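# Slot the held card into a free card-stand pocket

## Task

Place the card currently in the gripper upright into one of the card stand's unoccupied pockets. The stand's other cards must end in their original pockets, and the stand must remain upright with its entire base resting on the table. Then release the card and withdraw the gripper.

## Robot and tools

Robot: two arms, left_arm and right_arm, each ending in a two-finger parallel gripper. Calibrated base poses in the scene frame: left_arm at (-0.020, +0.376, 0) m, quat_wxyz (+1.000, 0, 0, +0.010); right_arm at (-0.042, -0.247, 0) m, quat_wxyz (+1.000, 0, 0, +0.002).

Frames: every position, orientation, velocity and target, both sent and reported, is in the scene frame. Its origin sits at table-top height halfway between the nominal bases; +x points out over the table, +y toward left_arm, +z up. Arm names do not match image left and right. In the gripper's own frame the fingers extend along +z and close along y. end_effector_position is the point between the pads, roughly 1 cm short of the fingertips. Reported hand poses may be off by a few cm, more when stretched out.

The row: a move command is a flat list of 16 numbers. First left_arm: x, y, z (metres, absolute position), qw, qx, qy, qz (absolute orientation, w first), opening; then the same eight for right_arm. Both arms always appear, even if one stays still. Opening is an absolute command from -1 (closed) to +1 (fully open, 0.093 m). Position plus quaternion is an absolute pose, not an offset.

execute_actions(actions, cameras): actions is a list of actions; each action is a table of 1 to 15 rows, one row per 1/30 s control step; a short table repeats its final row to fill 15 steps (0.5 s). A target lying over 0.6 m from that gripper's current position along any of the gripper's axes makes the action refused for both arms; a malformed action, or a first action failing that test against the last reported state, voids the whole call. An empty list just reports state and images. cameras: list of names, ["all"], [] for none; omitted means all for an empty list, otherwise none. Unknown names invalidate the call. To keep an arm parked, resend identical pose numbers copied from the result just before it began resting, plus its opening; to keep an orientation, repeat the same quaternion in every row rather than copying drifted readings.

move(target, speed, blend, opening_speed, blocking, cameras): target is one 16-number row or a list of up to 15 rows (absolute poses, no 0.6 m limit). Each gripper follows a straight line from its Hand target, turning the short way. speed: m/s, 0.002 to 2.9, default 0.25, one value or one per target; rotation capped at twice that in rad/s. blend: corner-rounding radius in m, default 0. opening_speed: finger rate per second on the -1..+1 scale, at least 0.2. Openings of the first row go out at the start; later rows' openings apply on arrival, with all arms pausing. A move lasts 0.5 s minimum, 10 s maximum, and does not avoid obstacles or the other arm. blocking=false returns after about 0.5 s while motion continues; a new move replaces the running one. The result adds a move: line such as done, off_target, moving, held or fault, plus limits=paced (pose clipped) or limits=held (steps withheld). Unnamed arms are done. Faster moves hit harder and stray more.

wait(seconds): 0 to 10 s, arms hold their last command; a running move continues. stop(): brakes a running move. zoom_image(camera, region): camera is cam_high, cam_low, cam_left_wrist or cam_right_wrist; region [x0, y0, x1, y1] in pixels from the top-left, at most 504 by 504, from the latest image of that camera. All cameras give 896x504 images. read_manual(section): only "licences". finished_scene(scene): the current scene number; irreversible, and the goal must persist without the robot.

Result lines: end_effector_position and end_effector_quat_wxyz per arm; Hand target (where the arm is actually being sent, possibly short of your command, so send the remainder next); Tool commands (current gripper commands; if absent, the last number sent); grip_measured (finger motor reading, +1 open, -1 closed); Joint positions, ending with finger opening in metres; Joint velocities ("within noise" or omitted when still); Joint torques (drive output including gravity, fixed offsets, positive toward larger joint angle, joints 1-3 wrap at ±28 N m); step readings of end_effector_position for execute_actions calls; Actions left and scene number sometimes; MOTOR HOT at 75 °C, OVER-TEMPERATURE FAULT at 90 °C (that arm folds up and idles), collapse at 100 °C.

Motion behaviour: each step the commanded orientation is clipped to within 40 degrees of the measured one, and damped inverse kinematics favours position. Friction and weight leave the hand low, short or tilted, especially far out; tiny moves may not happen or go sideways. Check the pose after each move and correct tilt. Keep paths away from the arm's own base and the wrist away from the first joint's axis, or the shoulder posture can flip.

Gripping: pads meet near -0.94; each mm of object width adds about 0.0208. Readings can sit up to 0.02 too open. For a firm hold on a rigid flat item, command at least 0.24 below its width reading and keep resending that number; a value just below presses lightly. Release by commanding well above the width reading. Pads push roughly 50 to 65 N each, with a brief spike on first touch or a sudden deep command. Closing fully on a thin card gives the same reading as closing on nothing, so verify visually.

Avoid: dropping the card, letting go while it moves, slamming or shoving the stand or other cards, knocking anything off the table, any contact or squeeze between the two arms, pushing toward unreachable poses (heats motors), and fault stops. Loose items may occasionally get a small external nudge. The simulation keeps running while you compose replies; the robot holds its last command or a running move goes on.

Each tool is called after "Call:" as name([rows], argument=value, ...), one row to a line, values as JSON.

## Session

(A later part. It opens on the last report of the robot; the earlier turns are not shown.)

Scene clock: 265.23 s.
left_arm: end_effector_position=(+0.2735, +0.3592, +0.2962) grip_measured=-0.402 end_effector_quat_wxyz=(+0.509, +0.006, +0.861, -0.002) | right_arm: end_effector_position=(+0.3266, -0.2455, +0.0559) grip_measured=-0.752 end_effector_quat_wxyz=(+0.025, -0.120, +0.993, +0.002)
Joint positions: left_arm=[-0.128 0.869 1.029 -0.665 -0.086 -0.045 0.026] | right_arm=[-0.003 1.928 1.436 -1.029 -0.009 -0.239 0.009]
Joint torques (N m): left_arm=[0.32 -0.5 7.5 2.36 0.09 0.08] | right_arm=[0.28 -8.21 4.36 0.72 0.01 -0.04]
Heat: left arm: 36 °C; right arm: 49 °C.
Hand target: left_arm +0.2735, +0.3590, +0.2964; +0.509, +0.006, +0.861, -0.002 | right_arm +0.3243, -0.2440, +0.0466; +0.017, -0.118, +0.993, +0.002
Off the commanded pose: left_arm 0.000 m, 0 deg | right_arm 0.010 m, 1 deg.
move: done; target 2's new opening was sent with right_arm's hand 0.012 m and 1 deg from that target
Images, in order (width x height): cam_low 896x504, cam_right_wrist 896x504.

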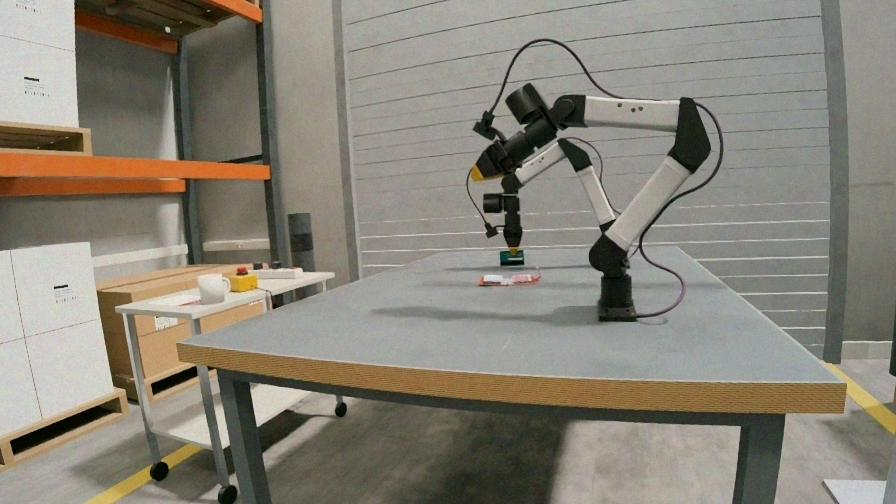

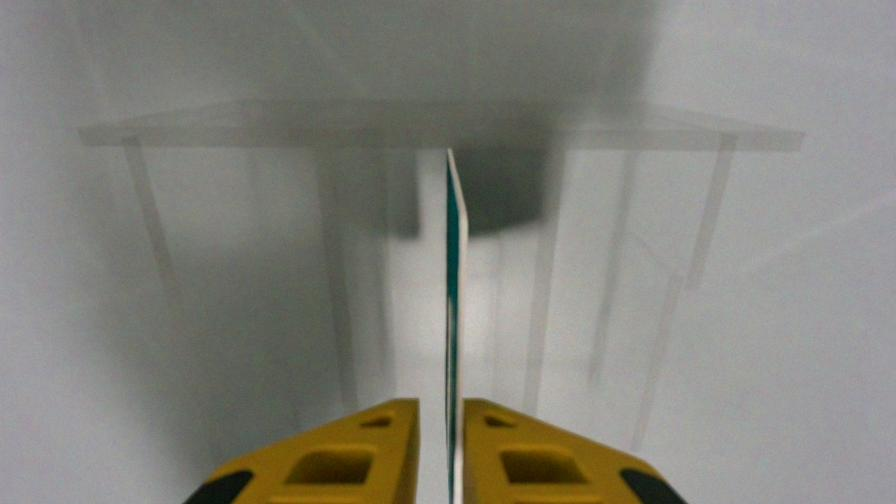

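Call:
move([
  [0.2735, 0.3590, 0.2963, 0.509, 0.006, 0.861, -0.002, -0.4, 0.3262, -0.2445, 0.08, 0.0173, -0.1184, 0.9928, 0.0021, -0.75],
  [0.2735, 0.3590, 0.2963, 0.509, 0.006, 0.861, -0.002, -0.4, 0.325, -0.2455, 0.16, 0.0173, -0.1184, 0.9928, 0.0021, -0.75],
], cameras=["all"], speed=[0.04, 0.1])

Call:
zoom_image(camera="cam_right_wrist", region=[220, 50, 670, 450])

Call:
zoom_image(camera="cam_high", region=[510, 230, 610, 340])

Call:
zoom_image(camera="cam_low", region=[490, 235, 540, 275])

Scene clock: 274.83 s.
left_arm: end_effector_position=(+0.2735, +0.3592, +0.2962) grip_measured=-0.402 end_effector_quat_wxyz=(+0.509, +0.006, +0.861, -0.002) | right_arm: end_effector_position=(+0.3228, -0.2455, +0.1496) grip_measured=-0.752 end_effector_quat_wxyz=(+0.005, -0.120, +0.993, +0.004)
Joint positions: left_arm=[-0.128 0.869 1.029 -0.665 -0.086 -0.045 0.026] | right_arm=[-0.003 1.928 1.811 -1.445 -0.009 -0.239 0.009]
Joint torques (N m): left_arm=[0.32 -0.5 7.5 2.36 0.09 0.08] | right_arm=[-0.1 -10.56 7.66 0.3 0.01 -0.08]
Heat: left arm: 36 °C; right arm: 50 °C.
Hand target: left_arm +0.2735, +0.3590, +0.2964; +0.509, +0.006, +0.861, -0.002 | right_arm +0.3248, -0.2455, +0.1598; +0.017, -0.118, +0.993, +0.002
Off the commanded pose: left_arm 0.000 m, 0 deg | right_arm 0.011 m, 1 deg.
move: off_target (right_arm)

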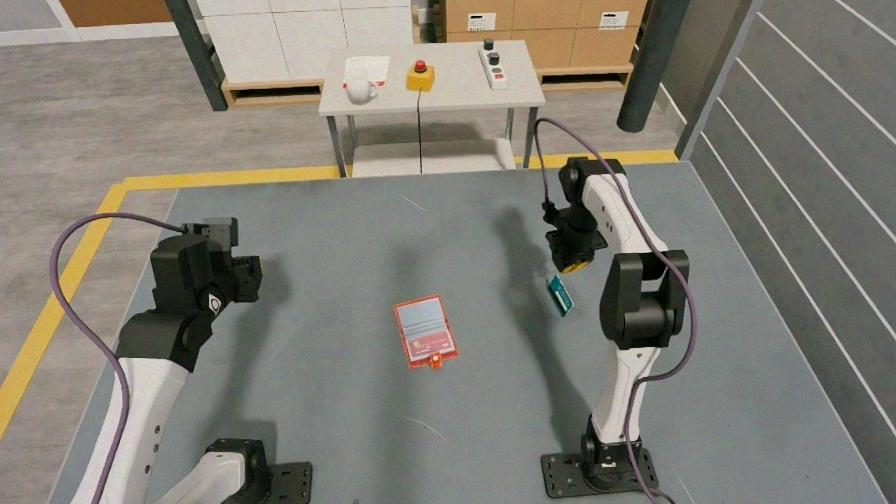

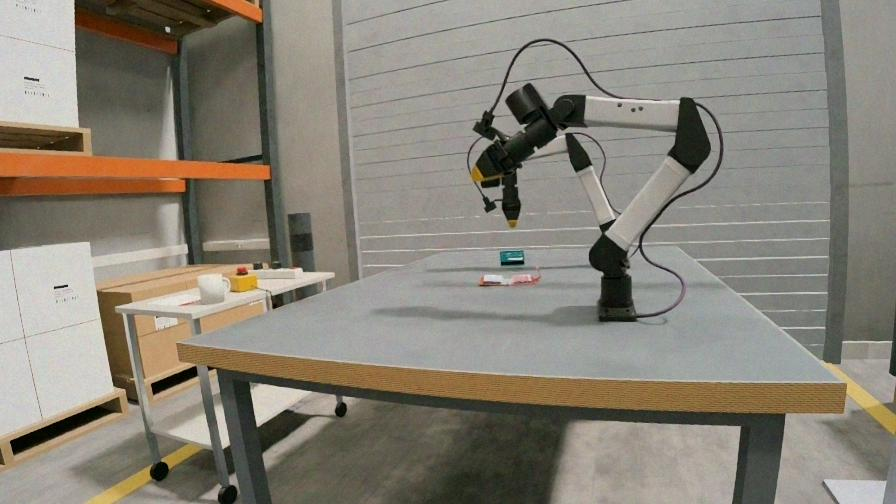

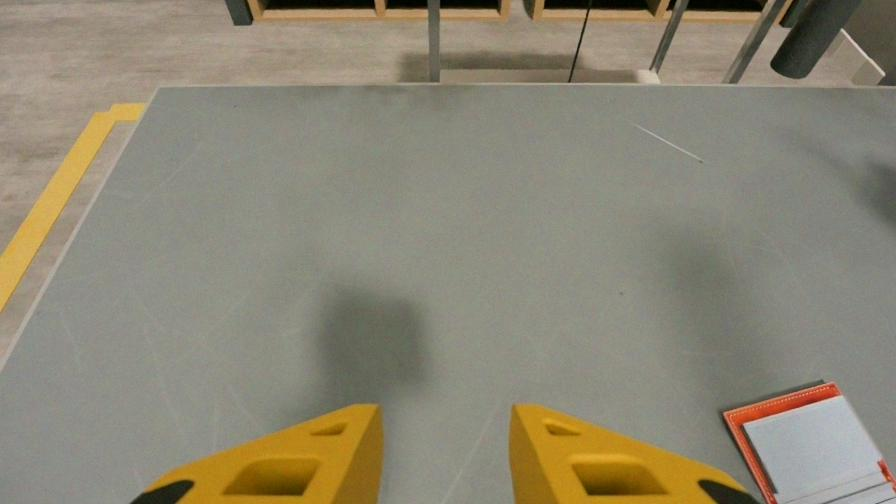

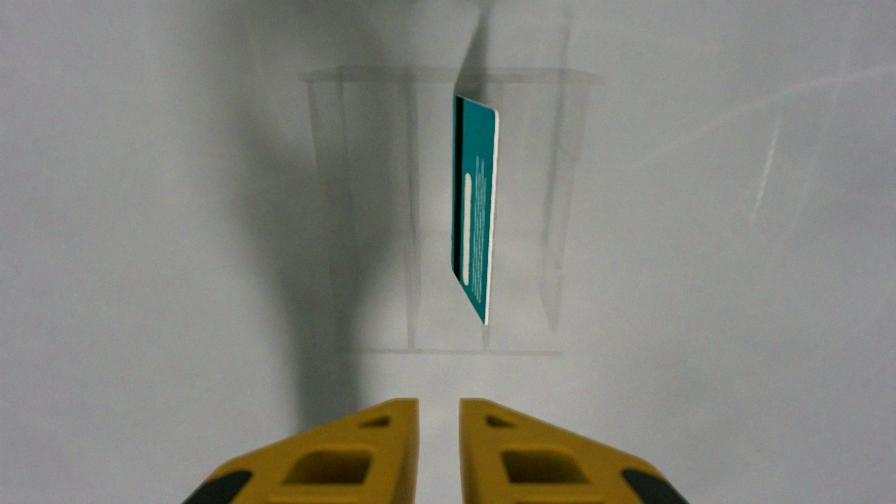

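Scaled by 1.120 from the camera's 896x504 image, which has a finer 1280x720 frame.

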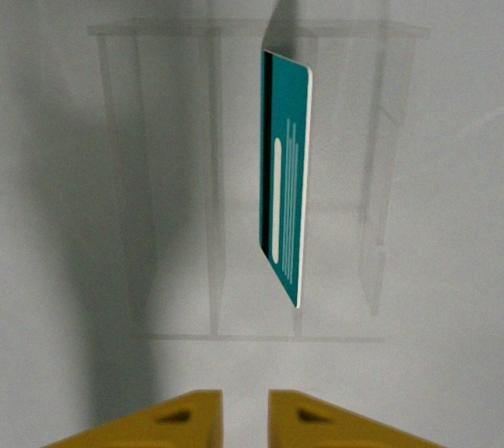

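Scaled by 4.582 from the camera's 896x504 image, which has a finer 1280x720 frame.

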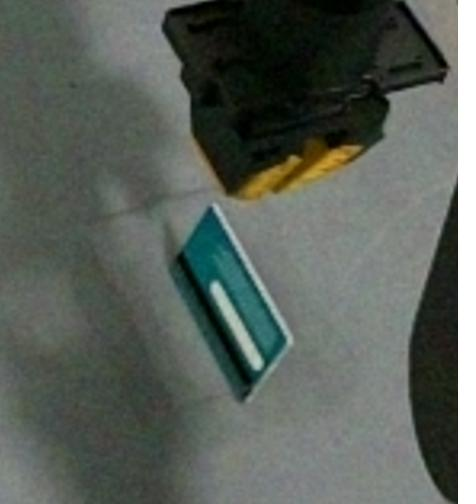

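Scaled by 10.080 from the camera's 896x504 image, which has a finer 1280x720 frame.

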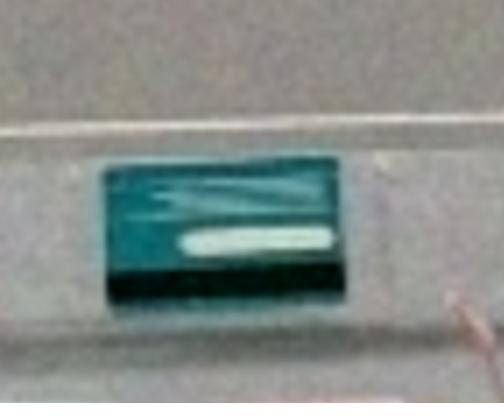

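Call:
move(target=[0.2735, 0.3590, 0.2963, 0.509, 0.006, 0.861, -0.002, -0.4, 0.26, -0.23, 0.29, 0.2164, 0, 0.9763, 0, -0.75], cameras=["cam_high", "cam_right_wrist"])

Call:
zoom_image(camera="cam_high", region=[510, 230, 610, 340])

Scene clock: 279.97 s.
left_arm: end_effector_position=(+0.2735, +0.3592, +0.2962) grip_measured=-0.402 end_effector_quat_wxyz=(+0.509, +0.006, +0.861, -0.002) | right_arm: end_effector_position=(+0.2622, -0.2303, +0.2866) grip_measured=-0.752 end_effector_quat_wxyz=(+0.214, -0.003, +0.977, +0.002)
Joint positions: left_arm=[-0.128 0.869 1.029 -0.665 -0.086 -0.045 0.026] | right_arm=[0.065 1.449 1.756 -1.447 0.024 0.059 0.009]
Joint torques (N m): left_arm=[0.32 -0.51 7.51 2.36 0.09 0.08] | right_arm=[0.35 -5.14 6.3 1.34 0.13 0]
Heat: left arm: 36 °C; right arm: 51 °C.
Hand target: left_arm +0.2735, +0.3590, +0.2964; +0.509, +0.006, +0.861, -0.002 | right_arm +0.2600, -0.2301, +0.2900; +0.217, +0.000, +0.976, +0.000
Off the commanded pose: left_arm 0.000 m, 0 deg | right_arm 0.004 m, 0 deg.
move: done
Images, in order (width x height): cam_high 896x504, cam_right_wrist 896x504.

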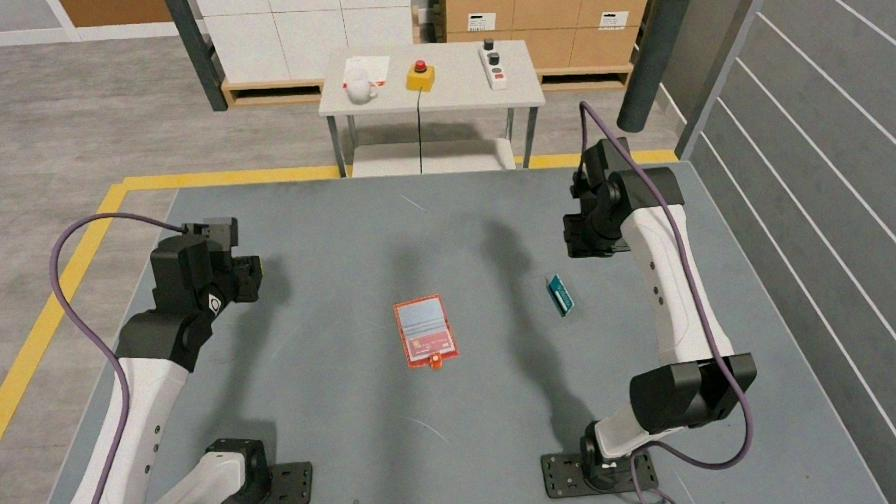

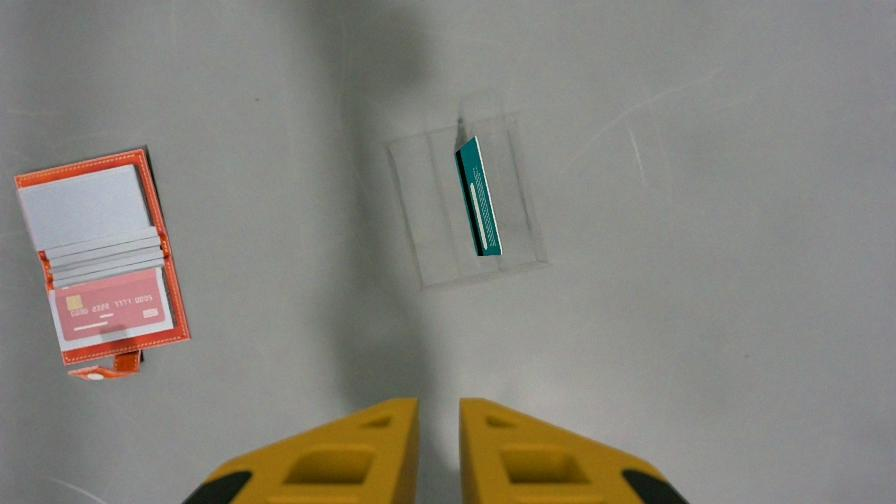

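Scaled by 4.582 from the camera's 896x504 image, which has a finer 1280x720 frame.

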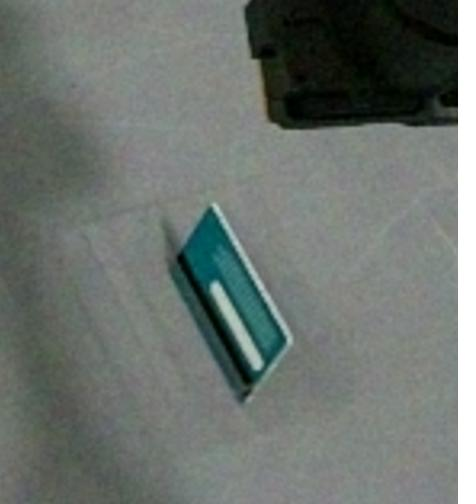

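Call:
finished_scene(scene=2)

The scene is finished: the task was done.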